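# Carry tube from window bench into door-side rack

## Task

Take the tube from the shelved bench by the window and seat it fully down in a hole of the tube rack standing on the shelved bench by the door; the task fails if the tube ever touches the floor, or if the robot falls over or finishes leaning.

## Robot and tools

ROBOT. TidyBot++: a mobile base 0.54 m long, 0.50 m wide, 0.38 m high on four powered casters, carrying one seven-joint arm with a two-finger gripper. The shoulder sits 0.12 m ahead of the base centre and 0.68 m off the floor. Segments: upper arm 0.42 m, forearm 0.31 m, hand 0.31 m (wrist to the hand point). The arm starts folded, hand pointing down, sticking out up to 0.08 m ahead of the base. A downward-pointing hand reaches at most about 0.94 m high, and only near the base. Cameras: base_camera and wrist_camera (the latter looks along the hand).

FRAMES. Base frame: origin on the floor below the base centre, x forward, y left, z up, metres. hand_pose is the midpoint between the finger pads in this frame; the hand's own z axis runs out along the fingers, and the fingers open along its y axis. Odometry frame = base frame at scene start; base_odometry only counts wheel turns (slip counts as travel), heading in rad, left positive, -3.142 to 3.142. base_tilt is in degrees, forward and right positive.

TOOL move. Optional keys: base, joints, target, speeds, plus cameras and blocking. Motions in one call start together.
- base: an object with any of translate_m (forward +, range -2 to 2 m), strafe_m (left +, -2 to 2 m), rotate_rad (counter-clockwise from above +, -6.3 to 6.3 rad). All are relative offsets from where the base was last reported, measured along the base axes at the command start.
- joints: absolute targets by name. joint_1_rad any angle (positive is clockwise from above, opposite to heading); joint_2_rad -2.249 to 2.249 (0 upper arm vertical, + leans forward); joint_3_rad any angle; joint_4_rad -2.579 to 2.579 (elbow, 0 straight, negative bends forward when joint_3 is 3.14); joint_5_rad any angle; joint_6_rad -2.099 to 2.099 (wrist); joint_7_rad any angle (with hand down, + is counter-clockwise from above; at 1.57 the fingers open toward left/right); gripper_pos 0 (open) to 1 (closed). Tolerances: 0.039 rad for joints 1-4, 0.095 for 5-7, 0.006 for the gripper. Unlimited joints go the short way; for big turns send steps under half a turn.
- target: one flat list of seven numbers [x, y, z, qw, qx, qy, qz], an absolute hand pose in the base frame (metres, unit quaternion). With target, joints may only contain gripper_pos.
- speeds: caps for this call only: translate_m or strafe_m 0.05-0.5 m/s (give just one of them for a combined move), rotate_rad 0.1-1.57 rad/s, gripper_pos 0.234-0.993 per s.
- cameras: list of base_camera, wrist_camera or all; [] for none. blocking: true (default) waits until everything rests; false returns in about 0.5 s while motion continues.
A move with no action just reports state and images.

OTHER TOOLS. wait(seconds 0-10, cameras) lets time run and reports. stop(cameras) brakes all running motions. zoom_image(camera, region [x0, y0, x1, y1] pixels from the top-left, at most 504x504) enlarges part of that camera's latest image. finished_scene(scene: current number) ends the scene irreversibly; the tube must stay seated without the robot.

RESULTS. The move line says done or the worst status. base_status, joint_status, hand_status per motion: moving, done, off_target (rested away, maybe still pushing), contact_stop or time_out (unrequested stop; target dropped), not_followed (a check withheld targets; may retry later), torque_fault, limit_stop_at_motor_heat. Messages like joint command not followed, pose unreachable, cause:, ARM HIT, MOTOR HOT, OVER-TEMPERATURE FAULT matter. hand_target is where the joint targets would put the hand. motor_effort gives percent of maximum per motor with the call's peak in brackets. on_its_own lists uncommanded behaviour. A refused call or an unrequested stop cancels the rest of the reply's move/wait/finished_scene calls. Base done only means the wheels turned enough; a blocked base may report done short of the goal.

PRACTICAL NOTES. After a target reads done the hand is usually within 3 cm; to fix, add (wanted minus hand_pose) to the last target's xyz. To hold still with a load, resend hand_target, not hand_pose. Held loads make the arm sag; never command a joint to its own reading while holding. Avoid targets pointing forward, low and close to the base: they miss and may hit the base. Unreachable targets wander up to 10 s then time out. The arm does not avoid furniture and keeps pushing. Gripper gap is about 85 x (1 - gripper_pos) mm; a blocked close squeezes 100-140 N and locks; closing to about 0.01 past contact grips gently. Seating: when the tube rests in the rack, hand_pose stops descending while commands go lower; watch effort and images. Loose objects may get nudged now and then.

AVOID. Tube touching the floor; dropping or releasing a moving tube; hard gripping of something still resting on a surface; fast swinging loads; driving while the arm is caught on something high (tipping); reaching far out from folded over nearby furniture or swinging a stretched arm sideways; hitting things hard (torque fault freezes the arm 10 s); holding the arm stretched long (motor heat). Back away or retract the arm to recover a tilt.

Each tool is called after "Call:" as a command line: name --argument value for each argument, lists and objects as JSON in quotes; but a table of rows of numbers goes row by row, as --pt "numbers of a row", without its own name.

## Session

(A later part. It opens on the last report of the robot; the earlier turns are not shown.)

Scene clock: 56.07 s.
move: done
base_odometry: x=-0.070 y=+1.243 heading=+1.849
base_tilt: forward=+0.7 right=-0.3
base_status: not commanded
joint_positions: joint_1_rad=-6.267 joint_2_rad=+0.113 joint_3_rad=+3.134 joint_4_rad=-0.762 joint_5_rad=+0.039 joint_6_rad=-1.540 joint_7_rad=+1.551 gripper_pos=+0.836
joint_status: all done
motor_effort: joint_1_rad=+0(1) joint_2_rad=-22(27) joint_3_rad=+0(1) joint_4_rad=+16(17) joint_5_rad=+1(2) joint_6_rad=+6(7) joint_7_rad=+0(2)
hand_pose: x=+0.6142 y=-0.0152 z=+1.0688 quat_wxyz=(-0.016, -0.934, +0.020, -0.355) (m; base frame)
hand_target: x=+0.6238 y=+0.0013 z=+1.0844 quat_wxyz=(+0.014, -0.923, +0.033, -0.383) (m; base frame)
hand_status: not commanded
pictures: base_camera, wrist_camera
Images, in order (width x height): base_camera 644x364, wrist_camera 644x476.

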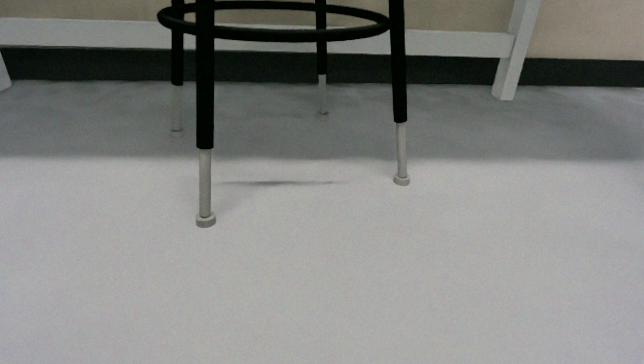

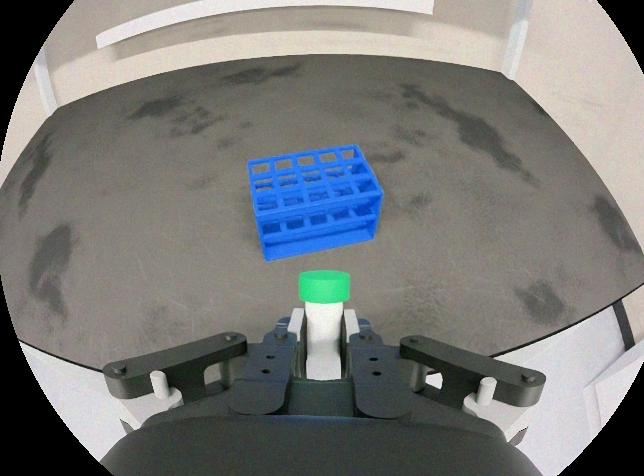

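Call:
move --joints '{"joint_1_rad": 0.0, "joint_2_rad": -0.319, "joint_3_rad": 3.1416, "joint_4_rad": -1.658, "joint_5_rad": 0.0, "joint_6_rad": -0.232, "joint_7_rad": 1.63}' --cameras '["wrist_camera"]'

Call:
move --target '[0.70, -0.013, 1.14, 0, 0.7071, 0, 0.7071]' --cameras '["wrist_camera"]'

Call:
move --target '[0.785, -0.013, 1.15, 0, 0.6856, 0, 0.7280]' --cameras '["wrist_camera"]'

Scene clock: 60.80 s.
move: done
base_odometry: x=-0.070 y=+1.243 heading=+1.849
base_tilt: forward=+0.7 right=-0.3
base_status: not commanded
joint_positions: joint_1_rad=-6.267 joint_2_rad=-0.302 joint_3_rad=+3.134 joint_4_rad=-1.638 joint_5_rad=+0.039 joint_6_rad=-0.284 joint_7_rad=+1.566 gripper_pos=+0.836
joint_status: all done
motor_effort: joint_1_rad=+0(2) joint_2_rad=-11(23) joint_3_rad=+0(1) joint_4_rad=+21(21) joint_5_rad=+1(2) joint_6_rad=+8(9) joint_7_rad=+0(2)
hand_pose: x=+0.6106 y=-0.0051 z=+1.1414 quat_wxyz=(-0.019, -0.724, -0.006, -0.689) (m; base frame)
hand_target: x=+0.6043 y=+0.0013 z=+1.1535 quat_wxyz=(-0.021, -0.707, -0.021, -0.707) (m; base frame)
hand_status: not commanded
pictures: wrist_camera
Images, in order (width x height): wrist_camera 644x476.

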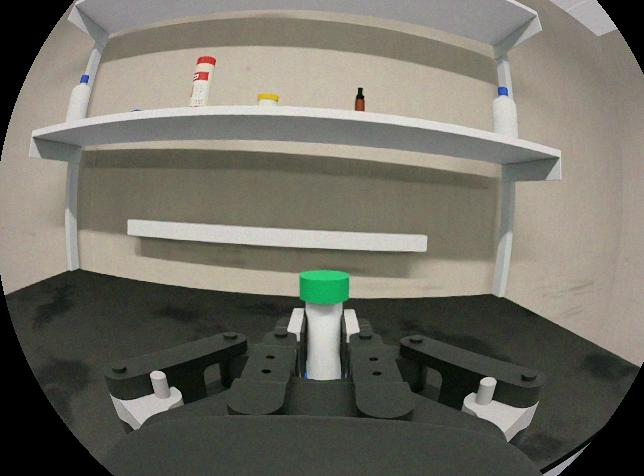

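Scene clock: 62.33 s.
move: done
base_odometry: x=-0.070 y=+1.243 heading=+1.849
base_tilt: forward=+0.6 right=-0.3
base_status: not commanded
joint_positions: joint_1_rad=-6.451 joint_2_rad=-0.109 joint_3_rad=+3.333 joint_4_rad=-1.556 joint_5_rad=-0.089 joint_6_rad=-0.177 joint_7_rad=+1.658 gripper_pos=+0.836
joint_status: not commanded
motor_effort: joint_1_rad=+0(1) joint_2_rad=-18(22) joint_3_rad=-1(2) joint_4_rad=+21(22) joint_5_rad=+1(1) joint_6_rad=+9(9) joint_7_rad=+1(1)
hand_pose: x=+0.6990 y=-0.0158 z=+1.1214 quat_wxyz=(+0.005, -0.726, +0.010, -0.687) (m; base frame)
hand_target: x=+0.7000 y=-0.0130 z=+1.1400 quat_wxyz=(+0.000, -0.707, +0.000, -0.707) (m; base frame)
hand_status: done (0.019 m and 3.4 deg from the pose sent, 0.090 m and 3.6 deg at the start)
pictures: wrist_camera
Images, in order (width x height): wrist_camera 644x476.

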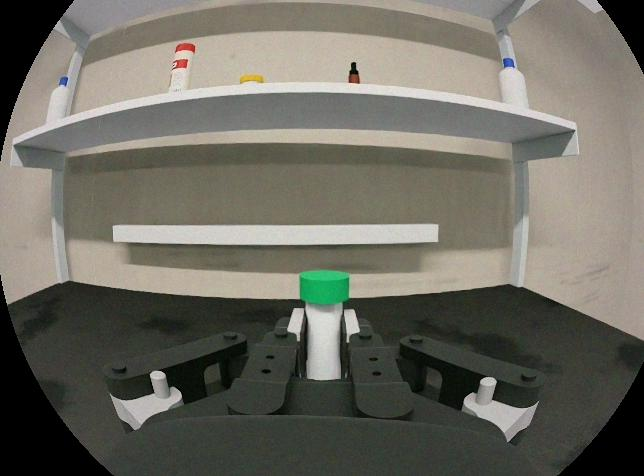

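Scene clock: 64.03 s.
move: done
base_odometry: x=-0.070 y=+1.243 heading=+1.849
base_tilt: forward=+0.7 right=-0.3
base_status: not commanded
joint_positions: joint_1_rad=-6.014 joint_2_rad=+0.101 joint_3_rad=+2.871 joint_4_rad=-1.371 joint_5_rad=-0.089 joint_6_rad=-0.090 joint_7_rad=+1.658 gripper_pos=+0.836
joint_status: not commanded
motor_effort: joint_1_rad=+0(1) joint_2_rad=-26(27) joint_3_rad=-1(2) joint_4_rad=+21(22) joint_5_rad=+0(1) joint_6_rad=+8(9) joint_7_rad=+1(2)
hand_pose: x=+0.7808 y=-0.0076 z=+1.1372 quat_wxyz=(+0.013, -0.702, +0.007, -0.712) (m; base frame)
hand_target: x=+0.7850 y=-0.0130 z=+1.1500 quat_wxyz=(+0.000, -0.686, +0.000, -0.728) (m; base frame)
hand_status: done (0.015 m and 3.1 deg from the pose sent, 0.091 m and 6.7 deg at the start)
pictures: wrist_camera
Images, in order (width x height): wrist_camera 644x476.

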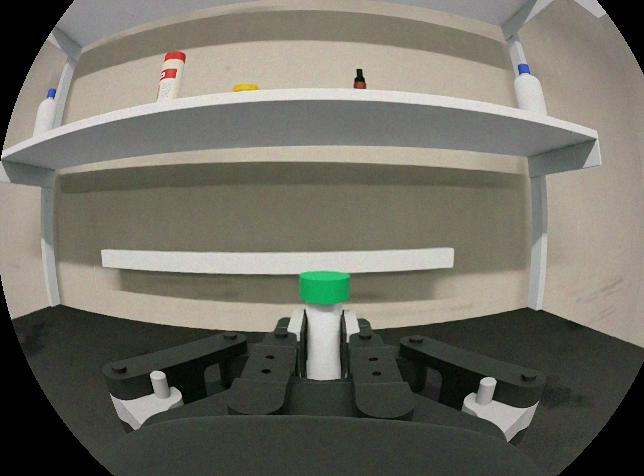

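Call:
move --target '[0.803, -0.019, 1.135, 0.012, 0.690, 0.006, 0.7237]' --cameras '["wrist_camera"]'

Scene clock: 65.27 s.
move: done
base_odometry: x=-0.070 y=+1.243 heading=+1.849
base_tilt: forward=+0.7 right=-0.4
base_status: not commanded
joint_positions: joint_1_rad=-6.032 joint_2_rad=+0.141 joint_3_rad=+2.893 joint_4_rad=-1.356 joint_5_rad=-0.036 joint_6_rad=-0.070 joint_7_rad=+1.658 gripper_pos=+0.836
joint_status: not commanded
motor_effort: joint_1_rad=+0(1) joint_2_rad=-28(29) joint_3_rad=-2(2) joint_4_rad=+21(22) joint_5_rad=+0(1) joint_6_rad=+9(9) joint_7_rad=+0(1)
hand_pose: x=+0.7982 y=-0.0164 z=+1.1258 quat_wxyz=(-0.007, -0.704, -0.005, -0.710) (m; base frame)
hand_target: x=+0.8030 y=-0.0190 z=+1.1350 quat_wxyz=(-0.012, -0.690, -0.006, -0.724) (m; base frame)
hand_status: done (0.011 m and 2.4 deg from the pose sent, 0.025 m and 3.8 deg at the start)
pictures: wrist_camera
Images, in order (width x height): wrist_camera 644x476.

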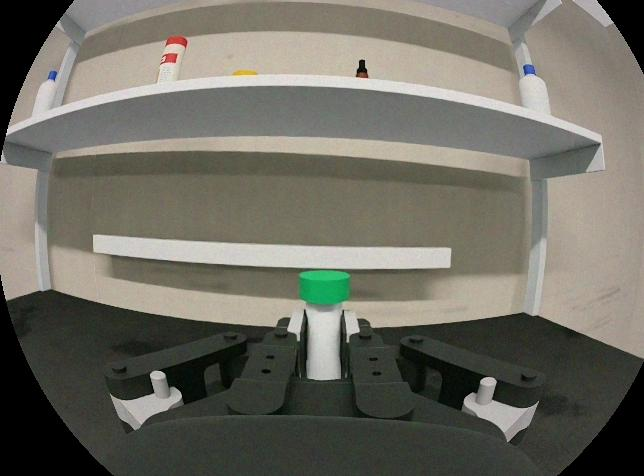

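Call:
move --target '[0.804, -0.0165, 1.117, 0.006, 0.691, 0.003, 0.7228]' --cameras '["wrist_camera"]'

Scene clock: 66.10 s.
move: done
base_odometry: x=-0.070 y=+1.243 heading=+1.849
base_tilt: forward=+0.7 right=-0.4
base_status: not commanded
joint_positions: joint_1_rad=-6.032 joint_2_rad=+0.143 joint_3_rad=+2.893 joint_4_rad=-1.392 joint_5_rad=+0.027 joint_6_rad=-0.018 joint_7_rad=+1.607 gripper_pos=+0.836
joint_status: not commanded
motor_effort: joint_1_rad=+0(1) joint_2_rad=-28(29) joint_3_rad=-2(2) joint_4_rad=+21(22) joint_5_rad=+0(1) joint_6_rad=+8(10) joint_7_rad=+1(2)
hand_pose: x=+0.7996 y=-0.0173 z=+1.1180 quat_wxyz=(-0.012, -0.699, -0.007, -0.715) (m; base frame)
hand_target: x=+0.8040 y=-0.0165 z=+1.1170 quat_wxyz=(-0.006, -0.691, -0.003, -0.723) (m; base frame)
hand_status: done (0.005 m and 1.6 deg from the pose sent, 0.011 m and 2.1 deg at the start)
pictures: wrist_camera
Images, in order (width x height): wrist_camera 644x476.

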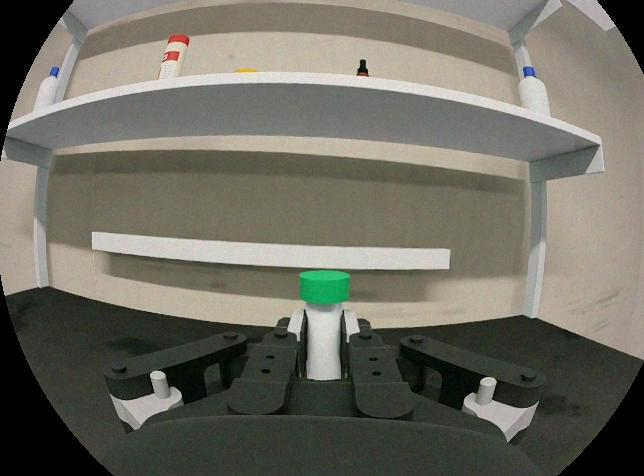

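Call:
move --target '[0.803, -0.0125, 1.108, -0.006, 0.700, -0.003, 0.7141]' --cameras '["wrist_camera"]'

Scene clock: 66.93 s.
move: done
base_odometry: x=-0.070 y=+1.243 heading=+1.849
base_tilt: forward=+0.6 right=-0.4
base_status: not commanded
joint_positions: joint_1_rad=-6.023 joint_2_rad=+0.143 joint_3_rad=+2.874 joint_4_rad=-1.394 joint_5_rad=+0.026 joint_6_rad=-0.018 joint_7_rad=+1.607 gripper_pos=+0.836
joint_status: not commanded
motor_effort: joint_1_rad=+0(1) joint_2_rad=-27(28) joint_3_rad=-2(2) joint_4_rad=+21(22) joint_5_rad=+0(1) joint_6_rad=+9(9) joint_7_rad=+0(2)
hand_pose: x=+0.7992 y=-0.0116 z=+1.1173 quat_wxyz=(-0.007, -0.700, -0.010, -0.714) (m; base frame)
hand_target: x=+0.8030 y=-0.0125 z=+1.1080 quat_wxyz=(+0.006, -0.700, +0.003, -0.714) (m; base frame)
hand_status: done (0.010 m and 2.1 deg from the pose sent, 0.012 m and 2.4 deg at the start)
pictures: wrist_camera
Images, in order (width x height): wrist_camera 644x476.

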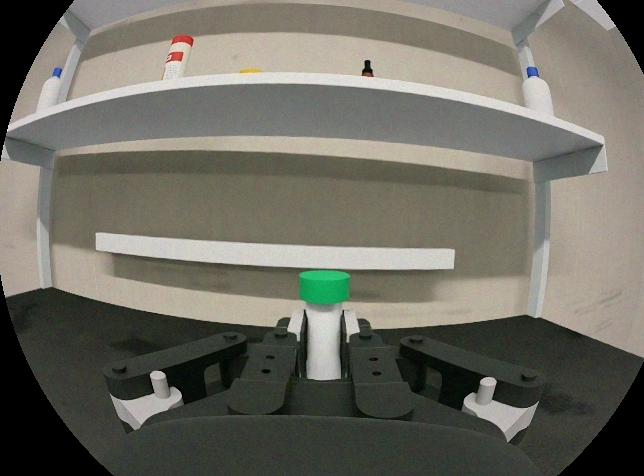

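Call:
move --target '[0.803, -0.0125, 1.095, -0.006, 0.700, -0.003, 0.7141]' --cameras '["wrist_camera"]'

Call:
move --target '[0.803, -0.0125, 1.085, -0.006, 0.700, -0.003, 0.7141]' --cameras '["wrist_camera"]'

Scene clock: 67.90 s.
move: done
base_odometry: x=-0.070 y=+1.243 heading=+1.849
base_tilt: forward=+0.7 right=-0.4
base_status: not commanded
joint_positions: joint_1_rad=-6.023 joint_2_rad=+0.145 joint_3_rad=+2.876 joint_4_rad=-1.439 joint_5_rad=+0.062 joint_6_rad=+0.009 joint_7_rad=+1.561 gripper_pos=+0.836
joint_status: not commanded
motor_effort: joint_1_rad=+0(1) joint_2_rad=-28(29) joint_3_rad=-2(2) joint_4_rad=+21(22) joint_5_rad=+0(1) joint_6_rad=+9(10) joint_7_rad=+0(1)
hand_pose: x=+0.8003 y=-0.0115 z=+1.0968 quat_wxyz=(-0.004, -0.706, -0.007, -0.708) (m; base frame)
hand_target: x=+0.8030 y=-0.0125 z=+1.0950 quat_wxyz=(+0.006, -0.700, +0.003, -0.714) (m; base frame)
hand_status: done (0.003 m and 1.9 deg from the pose sent, 0.023 m and 2.1 deg at the start)
pictures: wrist_camera
Images, in order (width x height): wrist_camera 644x476.

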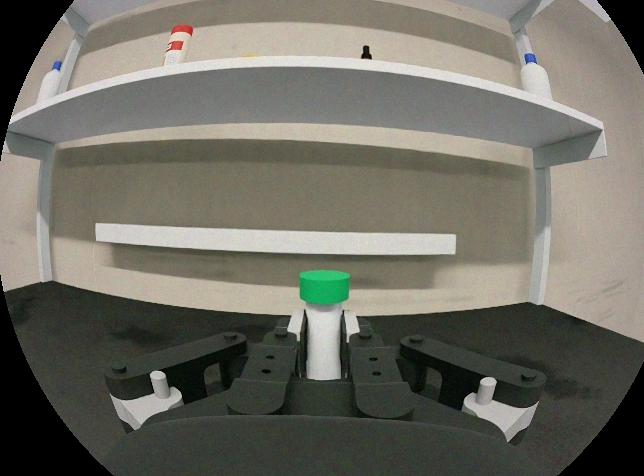

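Scene clock: 68.57 s.
move: done
base_odometry: x=-0.070 y=+1.243 heading=+1.849
base_tilt: forward=+0.6 right=-0.4
base_status: not commanded
joint_positions: joint_1_rad=-6.040 joint_2_rad=+0.146 joint_3_rad=+2.903 joint_4_rad=-1.470 joint_5_rad=+0.089 joint_6_rad=+0.038 joint_7_rad=+1.527 gripper_pos=+0.836
joint_status: not commanded
motor_effort: joint_1_rad=+0(1) joint_2_rad=-28(29) joint_3_rad=-2(3) joint_4_rad=+21(22) joint_5_rad=+0(1) joint_6_rad=+9(9) joint_7_rad=-1(1)
hand_pose: x=+0.8010 y=-0.0159 z=+1.0850 quat_wxyz=(-0.005, -0.708, -0.003, -0.706) (m; base frame)
hand_target: x=+0.8030 y=-0.0125 z=+1.0850 quat_wxyz=(+0.006, -0.700, +0.003, -0.714) (m; base frame)
hand_status: done (0.004 m and 1.9 deg from the pose sent, 0.012 m and 1.9 deg at the start)
pictures: wrist_camera
Images, in order (width x height): wrist_camera 644x476.

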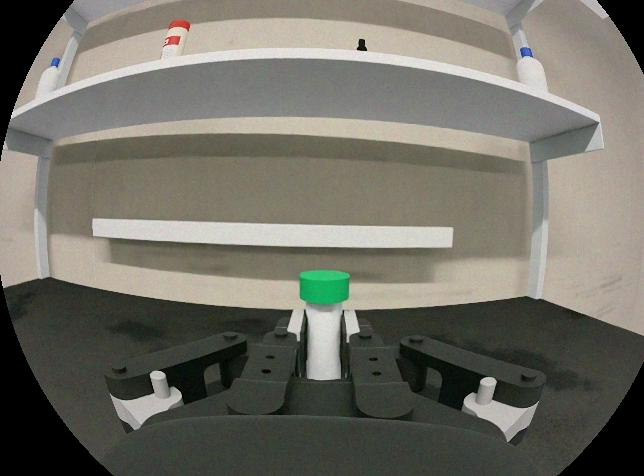

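Call:
move --target '[0.802, -0.0105, 1.079, -0.003, 0.700, 0.000, 0.7141]' --cameras '["wrist_camera"]'

Scene clock: 69.40 s.
move: done
base_odometry: x=-0.070 y=+1.243 heading=+1.849
base_tilt: forward=+0.7 right=-0.3
base_status: not commanded
joint_positions: joint_1_rad=-6.080 joint_2_rad=+0.146 joint_3_rad=+2.948 joint_4_rad=-1.489 joint_5_rad=+0.090 joint_6_rad=+0.055 joint_7_rad=+1.525 gripper_pos=+0.836
joint_status: not commanded
motor_effort: joint_1_rad=+0(1) joint_2_rad=-28(29) joint_3_rad=-1(2) joint_4_rad=+22(22) joint_5_rad=+0(1) joint_6_rad=+9(9) joint_7_rad=+0(1)
hand_pose: x=+0.8017 y=-0.0158 z=+1.0770 quat_wxyz=(-0.008, -0.709, -0.004, -0.705) (m; base frame)
hand_target: x=+0.8020 y=-0.0105 z=+1.0790 quat_wxyz=(+0.003, -0.700, +0.000, -0.714) (m; base frame)
hand_status: done (0.006 m and 2.1 deg from the pose sent, 0.008 m and 1.6 deg at the start)
pictures: wrist_camera
Images, in order (width x height): wrist_camera 644x476.

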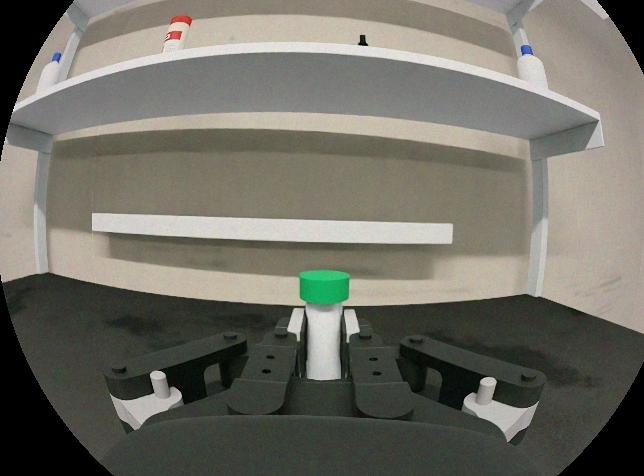

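Call:
move --target '[0.802, -0.0105, 1.069, -0.006, 0.697, -0.003, 0.717]' --cameras '["wrist_camera"]'

Scene clock: 70.23 s.
move: done
base_odometry: x=-0.070 y=+1.243 heading=+1.849
base_tilt: forward=+0.7 right=-0.3
base_status: not commanded
joint_positions: joint_1_rad=-6.121 joint_2_rad=+0.146 joint_3_rad=+2.996 joint_4_rad=-1.527 joint_5_rad=+0.098 joint_6_rad=+0.104 joint_7_rad=+1.503 gripper_pos=+0.836
joint_status: not commanded
motor_effort: joint_1_rad=+0(0) joint_2_rad=-29(29) joint_3_rad=-1(1) joint_4_rad=+21(22) joint_5_rad=+0(1) joint_6_rad=+8(9) joint_7_rad=+1(1)
hand_pose: x=+0.8017 y=-0.0159 z=+1.0674 quat_wxyz=(-0.006, -0.706, +0.000, -0.708) (m; base frame)
hand_target: x=+0.8020 y=-0.0105 z=+1.0690 quat_wxyz=(+0.006, -0.697, +0.003, -0.717) (m; base frame)
hand_status: done (0.006 m and 2.0 deg from the pose sent, 0.010 m and 2.7 deg at the start)
pictures: wrist_camera
Images, in order (width x height): wrist_camera 644x476.

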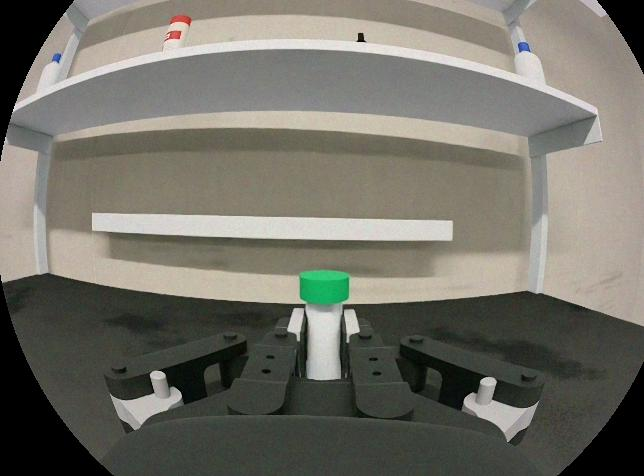

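Call:
move --target '[0.802, -0.0105, 1.057, -0.006, 0.697, -0.003, 0.717]' --cameras '["wrist_camera"]'

Call:
move --target '[0.802, -0.0115, 1.045, -0.006, 0.697, -0.003, 0.717]' --cameras '["wrist_camera"]'

Scene clock: 71.17 s.
move: done
base_odometry: x=-0.070 y=+1.243 heading=+1.849
base_tilt: forward=+0.6 right=-0.3
base_status: not commanded
joint_positions: joint_1_rad=-6.149 joint_2_rad=+0.146 joint_3_rad=+3.029 joint_4_rad=-1.563 joint_5_rad=+0.098 joint_6_rad=+0.144 joint_7_rad=+1.502 gripper_pos=+0.836
joint_status: not commanded
motor_effort: joint_1_rad=+0(1) joint_2_rad=-28(30) joint_3_rad=-1(1) joint_4_rad=+20(22) joint_5_rad=+1(1) joint_6_rad=+8(9) joint_7_rad=+0(1)
hand_pose: x=+0.8010 y=-0.0158 z=+1.0572 quat_wxyz=(-0.007, -0.705, -0.001, -0.709) (m; base frame)
hand_target: x=+0.8020 y=-0.0105 z=+1.0570 quat_wxyz=(+0.006, -0.697, +0.003, -0.717) (m; base frame)
hand_status: done (0.005 m and 2.0 deg from the pose sent, 0.012 m and 2.0 deg at the start)
pictures: wrist_camera
Images, in order (width x height): wrist_camera 644x476.

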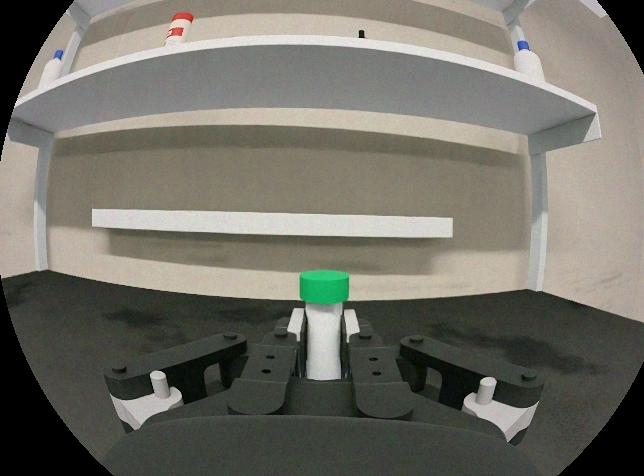

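Scene clock: 71.83 s.
move: done
base_odometry: x=-0.070 y=+1.243 heading=+1.849
base_tilt: forward=+0.7 right=-0.3
base_status: not commanded
joint_positions: joint_1_rad=-6.160 joint_2_rad=+0.147 joint_3_rad=+3.045 joint_4_rad=-1.596 joint_5_rad=+0.098 joint_6_rad=+0.182 joint_7_rad=+1.500 gripper_pos=+0.836
joint_status: not commanded
motor_effort: joint_1_rad=+0(1) joint_2_rad=-29(29) joint_3_rad=-1(1) joint_4_rad=+21(22) joint_5_rad=+0(1) joint_6_rad=+9(9) joint_7_rad=+1(1)
hand_pose: x=+0.7998 y=-0.0172 z=+1.0477 quat_wxyz=(-0.008, -0.703, +0.000, -0.711) (m; base frame)
hand_target: x=+0.8020 y=-0.0115 z=+1.0450 quat_wxyz=(+0.006, -0.697, +0.003, -0.717) (m; base frame)
hand_status: done (0.007 m and 1.9 deg from the pose sent, 0.013 m and 2.0 deg at the start)
pictures: wrist_camera
Images, in order (width x height): wrist_camera 644x476.

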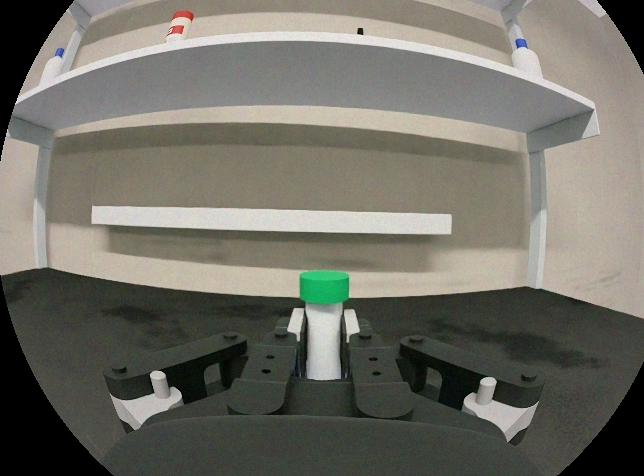

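Call:
move --target '[0.802, -0.0105, 1.036, -0.006, 0.697, -0.003, 0.717]' --cameras '["wrist_camera"]'

Call:
move --target '[0.802, -0.0105, 1.026, -0.006, 0.697, -0.003, 0.717]' --cameras '["wrist_camera"]'

Scene clock: 72.60 s.
move: done
base_odometry: x=-0.070 y=+1.243 heading=+1.849
base_tilt: forward=+0.7 right=-0.3
base_status: not commanded
joint_positions: joint_1_rad=-6.180 joint_2_rad=+0.147 joint_3_rad=+3.068 joint_4_rad=-1.621 joint_5_rad=+0.098 joint_6_rad=+0.211 joint_7_rad=+1.500 gripper_pos=+0.836
joint_status: not commanded
motor_effort: joint_1_rad=+0(1) joint_2_rad=-28(29) joint_3_rad=-1(1) joint_4_rad=+21(22) joint_5_rad=+0(1) joint_6_rad=+8(9) joint_7_rad=+0(1)
hand_pose: x=+0.7990 y=-0.0166 z=+1.0409 quat_wxyz=(-0.008, -0.702, -0.001, -0.712) (m; base frame)
hand_target: x=+0.8020 y=-0.0105 z=+1.0360 quat_wxyz=(+0.006, -0.697, +0.003, -0.717) (m; base frame)
hand_status: done (0.008 m and 1.9 deg from the pose sent, 0.014 m and 1.9 deg at the start)
pictures: wrist_camera
Images, in order (width x height): wrist_camera 644x476.

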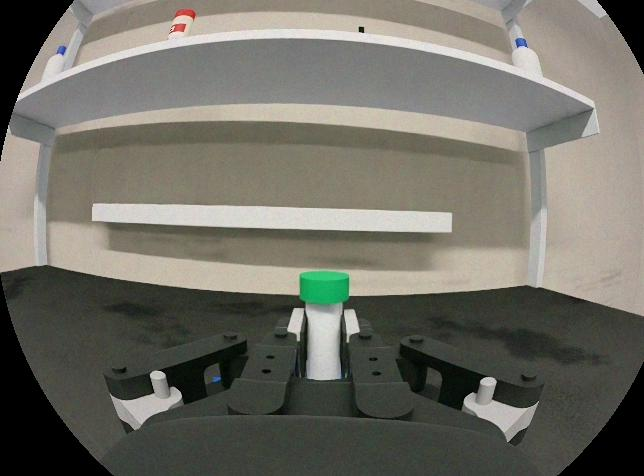

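Scene clock: 73.23 s.
move: done
base_odometry: x=-0.070 y=+1.243 heading=+1.849
base_tilt: forward=+0.7 right=-0.3
base_status: not commanded
joint_positions: joint_1_rad=-6.189 joint_2_rad=+0.149 joint_3_rad=+3.078 joint_4_rad=-1.647 joint_5_rad=+0.098 joint_6_rad=+0.242 joint_7_rad=+1.500 gripper_pos=+0.836
joint_status: not commanded
motor_effort: joint_1_rad=-1(1) joint_2_rad=-29(29) joint_3_rad=-1(1) joint_4_rad=+21(22) joint_5_rad=+1(1) joint_6_rad=+9(9) joint_7_rad=+1(1)
hand_pose: x=+0.7981 y=-0.0162 z=+1.0333 quat_wxyz=(-0.008, -0.701, -0.002, -0.713) (m; base frame)
hand_target: x=+0.8020 y=-0.0105 z=+1.0260 quat_wxyz=(+0.006, -0.697, +0.003, -0.717) (m; base frame)
hand_status: done (0.010 m and 1.9 deg from the pose sent, 0.016 m and 1.9 deg at the start)
pictures: wrist_camera
Images, in order (width x height): wrist_camera 644x476.

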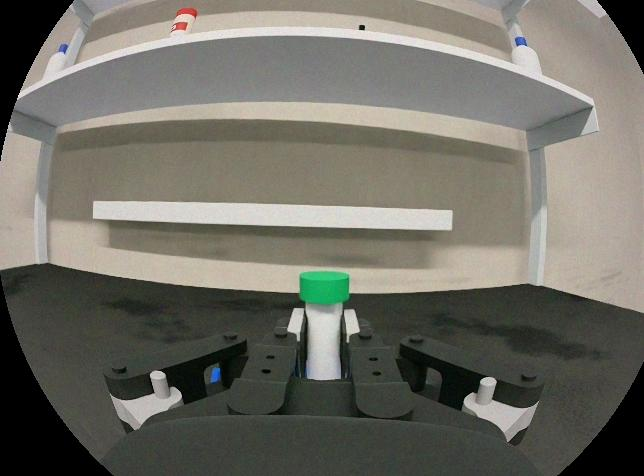

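Call:
move --target '[0.802, -0.0105, 1.018, -0.006, 0.697, -0.003, 0.717]' --cameras '["wrist_camera"]'

Scene clock: 73.93 s.
move: done
base_odometry: x=-0.070 y=+1.243 heading=+1.849
base_tilt: forward=+0.7 right=-0.4
base_status: not commanded
joint_positions: joint_1_rad=-6.194 joint_2_rad=+0.152 joint_3_rad=+3.086 joint_4_rad=-1.667 joint_5_rad=+0.098 joint_6_rad=+0.268 joint_7_rad=+1.500 gripper_pos=+0.836
joint_status: not commanded
motor_effort: joint_1_rad=+0(1) joint_2_rad=-28(29) joint_3_rad=-1(1) joint_4_rad=+21(21) joint_5_rad=+0(1) joint_6_rad=+8(9) joint_7_rad=+0(1)
hand_pose: x=+0.7976 y=-0.0163 z=+1.0270 quat_wxyz=(-0.008, -0.700, -0.003, -0.714) (m; base frame)
hand_target: x=+0.8020 y=-0.0105 z=+1.0180 quat_wxyz=(+0.006, -0.697, +0.003, -0.717) (m; base frame)
hand_status: done (0.012 m and 1.8 deg from the pose sent, 0.017 m and 1.9 deg at the start)
pictures: wrist_camera
Images, in order (width x height): wrist_camera 644x476.

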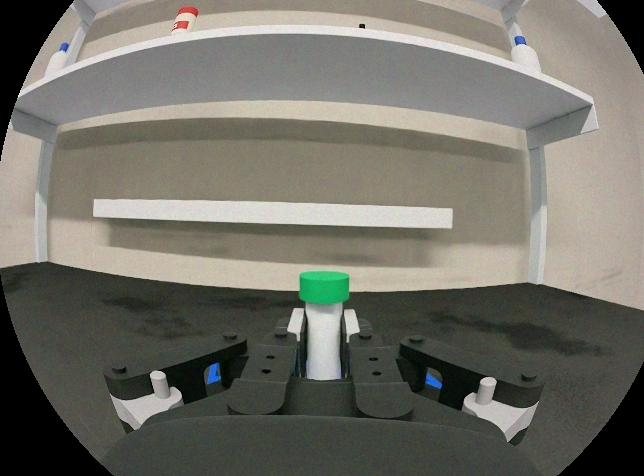

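Call:
move --target '[0.802, -0.0105, 1.011, -0.006, 0.697, -0.003, 0.717]' --cameras '["wrist_camera"]'

Scene clock: 74.67 s.
move: done
base_odometry: x=-0.070 y=+1.243 heading=+1.849
base_tilt: forward=+0.7 right=-0.3
base_status: not commanded
joint_positions: joint_1_rad=-6.198 joint_2_rad=+0.156 joint_3_rad=+3.091 joint_4_rad=-1.684 joint_5_rad=+0.098 joint_6_rad=+0.290 joint_7_rad=+1.500 gripper_pos=+0.836
joint_status: not commanded
motor_effort: joint_1_rad=+0(1) joint_2_rad=-28(30) joint_3_rad=-1(1) joint_4_rad=+21(21) joint_5_rad=+0(1) joint_6_rad=+9(9) joint_7_rad=+0(1)
hand_pose: x=+0.7976 y=-0.0163 z=+1.0205 quat_wxyz=(-0.008, -0.700, -0.003, -0.714) (m; base frame)
hand_target: x=+0.8020 y=-0.0105 z=+1.0110 quat_wxyz=(+0.006, -0.697, +0.003, -0.717) (m; base frame)
hand_status: done (0.012 m and 1.8 deg from the pose sent, 0.018 m and 1.8 deg at the start)
pictures: wrist_camera
Images, in order (width x height): wrist_camera 644x476.

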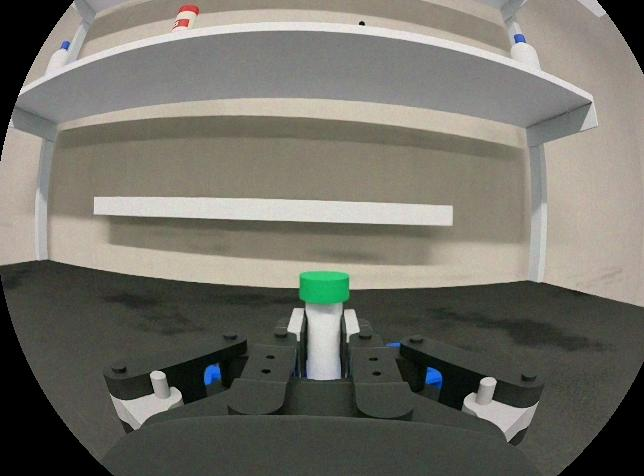

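Call:
move --target '[0.802, -0.0105, 1.005, -0.006, 0.697, -0.003, 0.717]' --cameras '["wrist_camera"]'

Scene clock: 75.40 s.
move: done
base_odometry: x=-0.070 y=+1.243 heading=+1.849
base_tilt: forward=+0.7 right=-0.3
base_status: not commanded
joint_positions: joint_1_rad=-6.201 joint_2_rad=+0.160 joint_3_rad=+3.095 joint_4_rad=-1.698 joint_5_rad=+0.098 joint_6_rad=+0.309 joint_7_rad=+1.500 gripper_pos=+0.836
joint_status: not commanded
motor_effort: joint_1_rad=+0(1) joint_2_rad=-29(29) joint_3_rad=-1(1) joint_4_rad=+21(21) joint_5_rad=+0(1) joint_6_rad=+9(9) joint_7_rad=+0(2)
hand_pose: x=+0.7977 y=-0.0163 z=+1.0149 quat_wxyz=(-0.008, -0.700, -0.003, -0.714) (m; base frame)
hand_target: x=+0.8020 y=-0.0105 z=+1.0050 quat_wxyz=(+0.006, -0.697, +0.003, -0.717) (m; base frame)
hand_status: done (0.012 m and 1.8 deg from the pose sent, 0.017 m and 1.8 deg at the start)
pictures: wrist_camera
Images, in order (width x height): wrist_camera 644x476.

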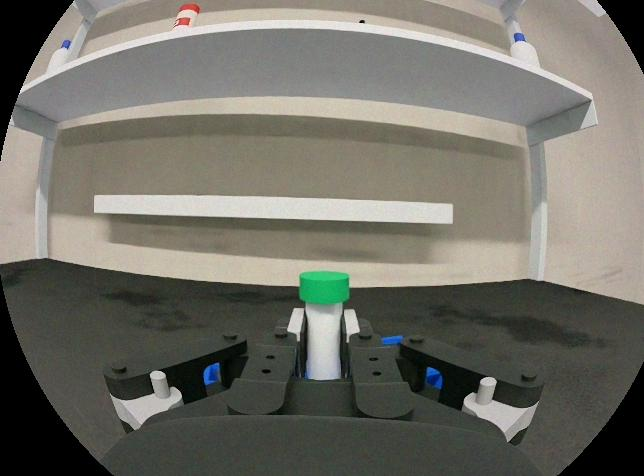

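Call:
move --target '[0.802, -0.0105, 1.000, -0.006, 0.697, -0.003, 0.717]' --cameras '["wrist_camera"]'

Scene clock: 76.10 s.
move: done
base_odometry: x=-0.070 y=+1.243 heading=+1.849
base_tilt: forward=+0.7 right=-0.4
base_status: not commanded
joint_positions: joint_1_rad=-6.203 joint_2_rad=+0.161 joint_3_rad=+3.098 joint_4_rad=-1.709 joint_5_rad=+0.098 joint_6_rad=+0.326 joint_7_rad=+1.500 gripper_pos=+0.836
joint_status: not commanded
motor_effort: joint_1_rad=-1(1) joint_2_rad=-28(29) joint_3_rad=-1(1) joint_4_rad=+20(21) joint_5_rad=+1(1) joint_6_rad=+8(9) joint_7_rad=+1(1)
hand_pose: x=+0.7971 y=-0.0161 z=+1.0132 quat_wxyz=(-0.007, -0.698, -0.003, -0.717) (m; base frame)
hand_target: x=+0.8020 y=-0.0105 z=+1.0000 quat_wxyz=(+0.006, -0.697, +0.003, -0.717) (m; base frame)
hand_status: done (0.015 m and 1.7 deg from the pose sent, 0.017 m and 1.8 deg at the start)
pictures: wrist_camera
Images, in order (width x height): wrist_camera 644x476.

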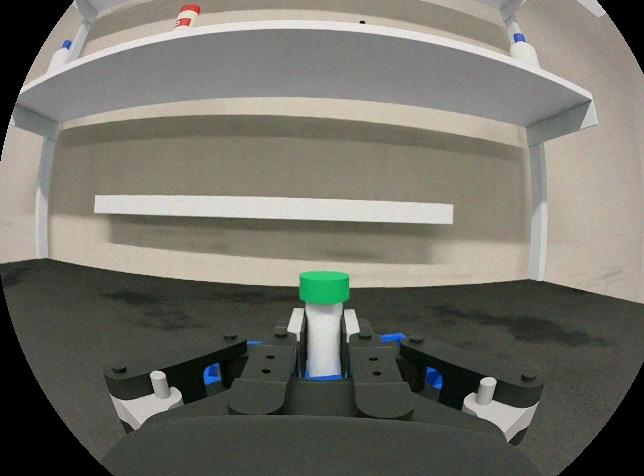

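Call:
move --target '[0.802, -0.0105, 1.004, -0.006, 0.697, -0.003, 0.717]' --cameras '[]'

Call:
move --joints '{"gripper_pos": 0.65}' --speeds '{"gripper_pos": 0.25}' --cameras '["wrist_camera"]'

Scene clock: 76.73 s.
move: done
base_odometry: x=-0.070 y=+1.243 heading=+1.849
base_tilt: forward=+0.7 right=-0.3
base_status: not commanded
joint_positions: joint_1_rad=-6.203 joint_2_rad=+0.161 joint_3_rad=+3.098 joint_4_rad=-1.708 joint_5_rad=+0.098 joint_6_rad=+0.326 joint_7_rad=+1.500 gripper_pos=+0.836
joint_status: not commanded
motor_effort: joint_1_rad=-1(1) joint_2_rad=-28(29) joint_3_rad=-1(1) joint_4_rad=+19(21) joint_5_rad=+0(1) joint_6_rad=+8(9) joint_7_rad=+0(1)
hand_pose: x=+0.7972 y=-0.0161 z=+1.0132 quat_wxyz=(-0.007, -0.698, -0.003, -0.717) (m; base frame)
hand_target: x=+0.8020 y=-0.0105 z=+1.0040 quat_wxyz=(+0.006, -0.697, +0.003, -0.717) (m; base frame)
hand_status: done (0.012 m and 1.7 deg from the pose sent, 0.012 m and 1.7 deg at the start)
pictures: none
No camera images: "cameras" was empty.

Scene clock: 78.13 s.
move: done
base_odometry: x=-0.070 y=+1.243 heading=+1.849
base_tilt: forward=+0.6 right=-0.3
base_status: not commanded
joint_positions: joint_1_rad=-6.203 joint_2_rad=+0.161 joint_3_rad=+3.098 joint_4_rad=-1.708 joint_5_rad=+0.098 joint_6_rad=+0.326 joint_7_rad=+1.500 gripper_pos=+0.651
joint_status: all done
motor_effort: joint_1_rad=+0(1) joint_2_rad=-28(29) joint_3_rad=-1(1) joint_4_rad=+20(21) joint_5_rad=+0(1) joint_6_rad=+8(9) joint_7_rad=+0(1)
hand_pose: x=+0.7973 y=-0.0161 z=+1.0129 quat_wxyz=(-0.007, -0.698, -0.003, -0.716) (m; base frame)
hand_target: x=+0.8020 y=-0.0105 z=+1.0040 quat_wxyz=(+0.006, -0.697, +0.003, -0.717) (m; base frame)
hand_status: not commanded
pictures: wrist_camera
Images, in order (width x height): wrist_camera 644x476.

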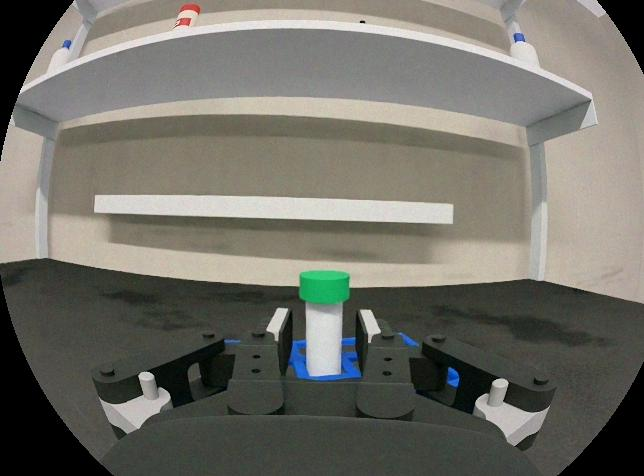

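Call:
move --joints '{"gripper_pos": 0.2}' --speeds '{"gripper_pos": 0.4}' --cameras '[]'

Call:
move --target '[0.785, -0.0105, 1.025, -0.006, 0.697, -0.003, 0.717]' --cameras '["wrist_camera"]'

Call:
move --target '[0.72, -0.0105, 1.05, 0, 0.697, 0, 0.717]' --cameras '["wrist_camera"]'

Call:
move --target '[0.62, -0.005, 1.10, 0, 0.7071, 0, 0.7071]' --cameras '["wrist_camera"]'

Scene clock: 80.27 s.
move: done
base_odometry: x=-0.070 y=+1.243 heading=+1.849
base_tilt: forward=+0.7 right=-0.3
base_status: not commanded
joint_positions: joint_1_rad=-6.203 joint_2_rad=+0.161 joint_3_rad=+3.098 joint_4_rad=-1.708 joint_5_rad=+0.098 joint_6_rad=+0.326 joint_7_rad=+1.500 gripper_pos=+0.200
joint_status: all done
motor_effort: joint_1_rad=+0(1) joint_2_rad=-28(29) joint_3_rad=-1(1) joint_4_rad=+20(21) joint_5_rad=+1(1) joint_6_rad=+8(9) joint_7_rad=+0(2)
hand_pose: x=+0.7973 y=-0.0161 z=+1.0129 quat_wxyz=(-0.007, -0.698, -0.003, -0.716) (m; base frame)
hand_target: x=+0.8020 y=-0.0105 z=+1.0040 quat_wxyz=(+0.006, -0.697, +0.003, -0.717) (m; base frame)
hand_status: not commanded
pictures: none
No camera images: "cameras" was empty.

Scene clock: 81.10 s.
move: done
base_odometry: x=-0.070 y=+1.243 heading=+1.849
base_tilt: forward=+0.7 right=-0.3
base_status: not commanded
joint_positions: joint_1_rad=-6.203 joint_2_rad=+0.134 joint_3_rad=+3.098 joint_4_rad=-1.708 joint_5_rad=+0.100 joint_6_rad=+0.316 joint_7_rad=+1.493 gripper_pos=+0.200
joint_status: not commanded
motor_effort: joint_1_rad=+0(1) joint_2_rad=-27(30) joint_3_rad=-1(1) joint_4_rad=+21(21) joint_5_rad=+0(1) joint_6_rad=+8(9) joint_7_rad=+0(1)
hand_pose: x=+0.7882 y=-0.0154 z=+1.0281 quat_wxyz=(-0.007, -0.692, -0.003, -0.722) (m; base frame)
hand_target: x=+0.7850 y=-0.0105 z=+1.0250 quat_wxyz=(+0.006, -0.697, +0.003, -0.717) (m; base frame)
hand_status: done (0.007 m and 1.8 deg from the pose sent, 0.018 m and 1.7 deg at the start)
pictures: wrist_camera
Images, in order (width x height): wrist_camera 644x476.

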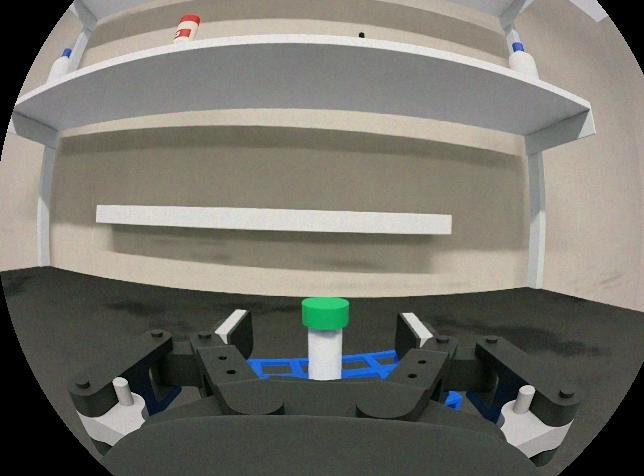

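Scene clock: 82.50 s.
move: done
base_odometry: x=-0.070 y=+1.243 heading=+1.849
base_tilt: forward=+0.7 right=-0.4
base_status: not commanded
joint_positions: joint_1_rad=-6.306 joint_2_rad=-0.043 joint_3_rad=+3.203 joint_4_rad=-1.792 joint_5_rad=+0.123 joint_6_rad=+0.273 joint_7_rad=+1.478 gripper_pos=+0.200
joint_status: not commanded
motor_effort: joint_1_rad=+0(1) joint_2_rad=-21(29) joint_3_rad=-1(1) joint_4_rad=+21(22) joint_5_rad=+0(1) joint_6_rad=+8(9) joint_7_rad=+1(1)
hand_pose: x=+0.7209 y=-0.0128 z=+1.0755 quat_wxyz=(-0.012, -0.673, -0.007, -0.739) (m; base frame)
hand_target: x=+0.7200 y=-0.0105 z=+1.0500 quat_wxyz=(+0.000, -0.697, +0.000, -0.717) (m; base frame)
hand_status: done (0.026 m and 4.0 deg from the pose sent, 0.072 m and 1.2 deg at the start)
pictures: wrist_camera
Images, in order (width x height): wrist_camera 644x476.

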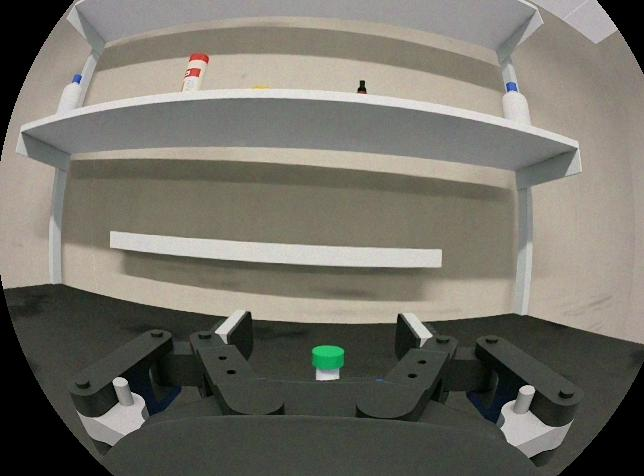

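Scene clock: 84.13 s.
move: done
base_odometry: x=-0.070 y=+1.243 heading=+1.849
base_tilt: forward=+0.6 right=-0.3
base_status: not commanded
joint_positions: joint_1_rad=-6.311 joint_2_rad=-0.301 joint_3_rad=+3.203 joint_4_rad=-1.801 joint_5_rad=+0.044 joint_6_rad=-0.002 joint_7_rad=+1.523 gripper_pos=+0.200
joint_status: not commanded
motor_effort: joint_1_rad=+0(1) joint_2_rad=-12(23) joint_3_rad=-1(1) joint_4_rad=+21(22) joint_5_rad=+0(1) joint_6_rad=+9(9) joint_7_rad=+0(1)
hand_pose: x=+0.6190 y=-0.0222 z=+1.1268 quat_wxyz=(-0.004, -0.683, +0.018, -0.731) (m; base frame)
hand_target: x=+0.6200 y=-0.0050 z=+1.1000 quat_wxyz=(+0.000, -0.707, +0.000, -0.707) (m; base frame)
hand_status: done (0.032 m and 4.4 deg from the pose sent, 0.104 m and 5.6 deg at the start)
pictures: wrist_camera
Images, in order (width x height): wrist_camera 644x476.

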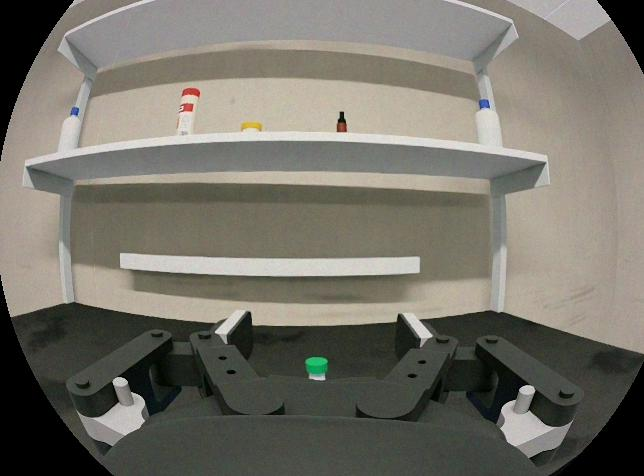

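Call:
move --joints '{"joint_1_rad": 0.0, "joint_2_rad": -0.232, "joint_3_rad": 3.1416, "joint_4_rad": -0.966, "joint_5_rad": 0.0, "joint_6_rad": -1.5, "joint_7_rad": 1.57}' --cameras '["wrist_camera"]'

Call:
zoom_image --camera "wrist_camera" --region '[240, 80, 400, 240]'

Scene clock: 86.90 s.
move: done
base_odometry: x=-0.070 y=+1.243 heading=+1.849
base_tilt: forward=+0.7 right=-0.4
base_status: not commanded
joint_positions: joint_1_rad=-6.304 joint_2_rad=-0.251 joint_3_rad=+3.159 joint_4_rad=-0.973 joint_5_rad=+0.041 joint_6_rad=-1.450 joint_7_rad=+1.523 gripper_pos=+0.200
joint_status: all done
motor_effort: joint_1_rad=+0(2) joint_2_rad=-7(14) joint_3_rad=+0(2) joint_4_rad=+15(23) joint_5_rad=+1(2) joint_6_rad=+7(10) joint_7_rad=+1(2)
hand_pose: x=+0.4793 y=-0.0119 z=+1.1492 quat_wxyz=(-0.005, -0.884, +0.028, -0.466) (m; base frame)
hand_target: x=+0.4781 y=+0.0014 z=+1.1331 quat_wxyz=(+0.000, -0.899, +0.000, -0.438) (m; base frame)
hand_status: not commanded
pictures: wrist_camera
Images, in order (width x height): wrist_camera 644x476.

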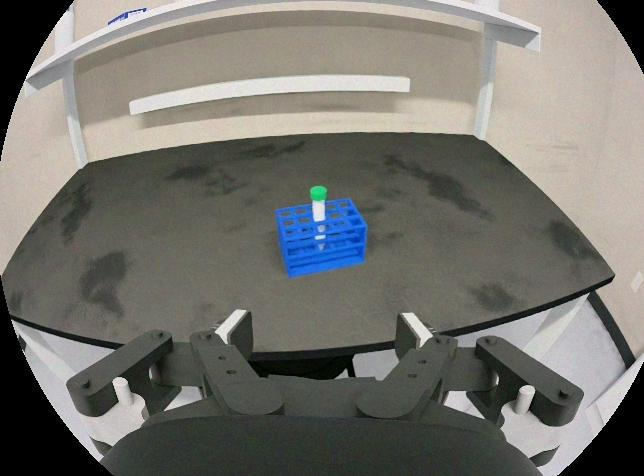

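Scaled by 3.150.

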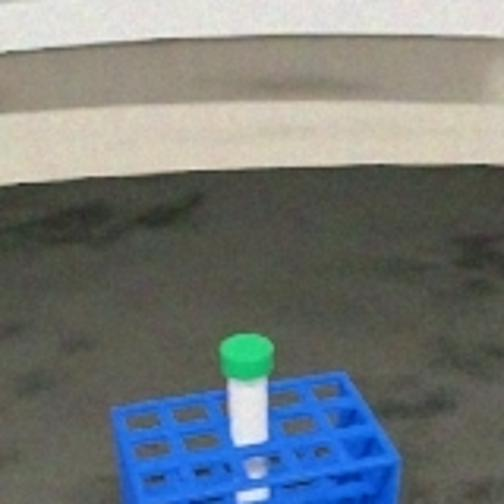

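Call:
zoom_image --camera "wrist_camera" --region '[270, 180, 370, 280]'

Scaled by 5.040.

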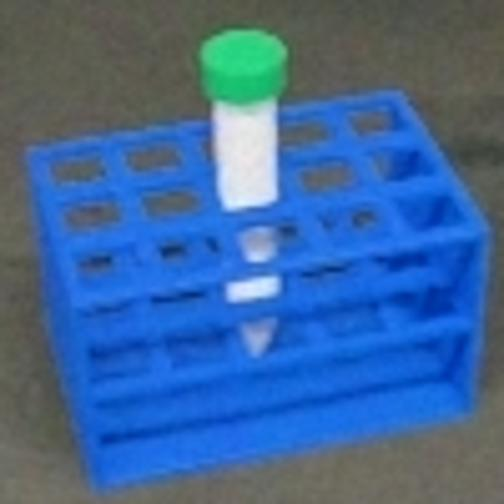

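Call:
zoom_image --camera "wrist_camera" --region '[290, 215, 350, 275]'

Call:
move --joints '{"joint_2_rad": -0.55, "joint_4_rad": -1.95, "joint_6_rad": -0.45}' --cameras '["wrist_camera"]'

Call:
zoom_image --camera "wrist_camera" --region '[270, 220, 370, 320]'

Scaled by 8.400.

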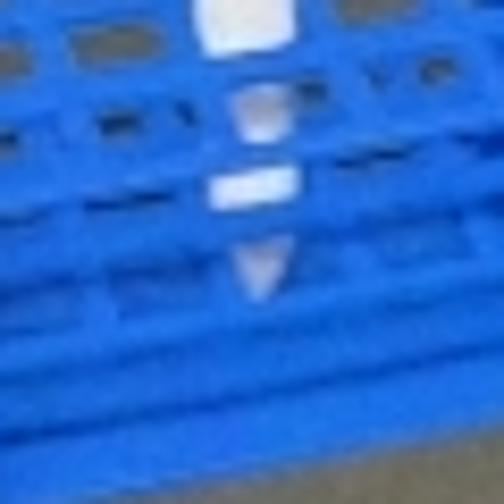

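Scene clock: 90.50 s.
move: done
base_odometry: x=-0.070 y=+1.243 heading=+1.849
base_tilt: forward=+0.7 right=-0.3
base_status: not commanded
joint_positions: joint_1_rad=-6.304 joint_2_rad=-0.531 joint_3_rad=+3.159 joint_4_rad=-1.930 joint_5_rad=+0.040 joint_6_rad=-0.501 joint_7_rad=+1.523 gripper_pos=+0.200
joint_status: all done
motor_effort: joint_1_rad=+0(1) joint_2_rad=-3(9) joint_3_rad=+0(1) joint_4_rad=+20(22) joint_5_rad=+1(1) joint_6_rad=+8(9) joint_7_rad=+1(1)
hand_pose: x=+0.5105 y=-0.0052 z=+0.9978 quat_wxyz=(+0.001, -0.813, +0.011, -0.582) (m; base frame)
hand_target: x=+0.5081 y=+0.0014 z=+1.0082 quat_wxyz=(+0.000, -0.799, +0.000, -0.602) (m; base frame)
hand_status: not commanded
pictures: wrist_camera
Images, in order (width x height): wrist_camera 644x476.

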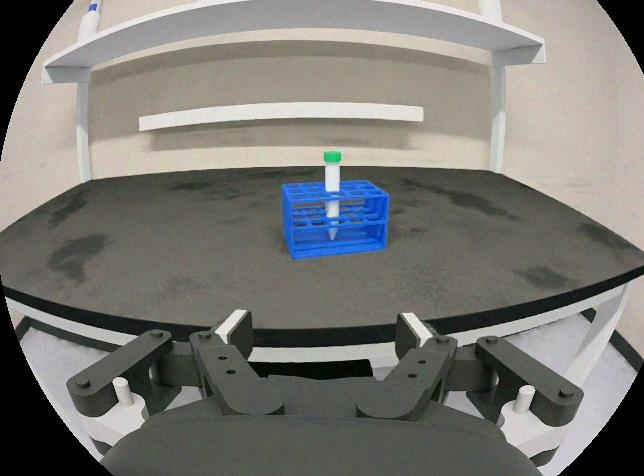

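Scaled by 5.040.

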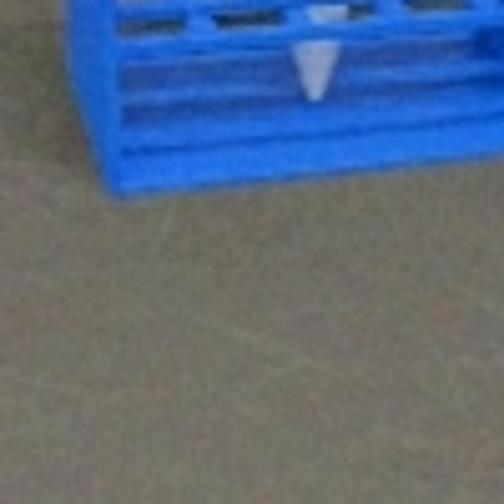

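Call:
zoom_image --camera "wrist_camera" --region '[275, 140, 400, 265]'

Scaled by 4.032.

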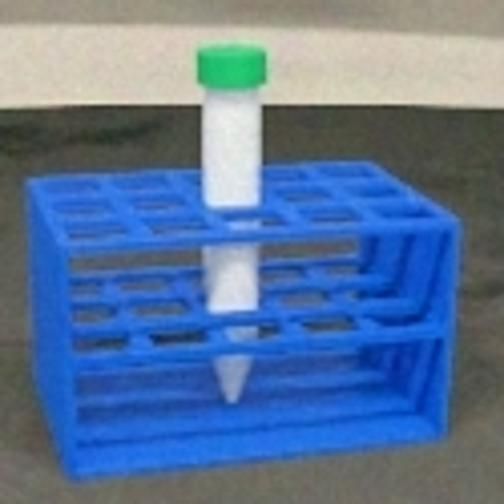

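Call:
finished_scene --scene 2

The scene is finished: the task was done.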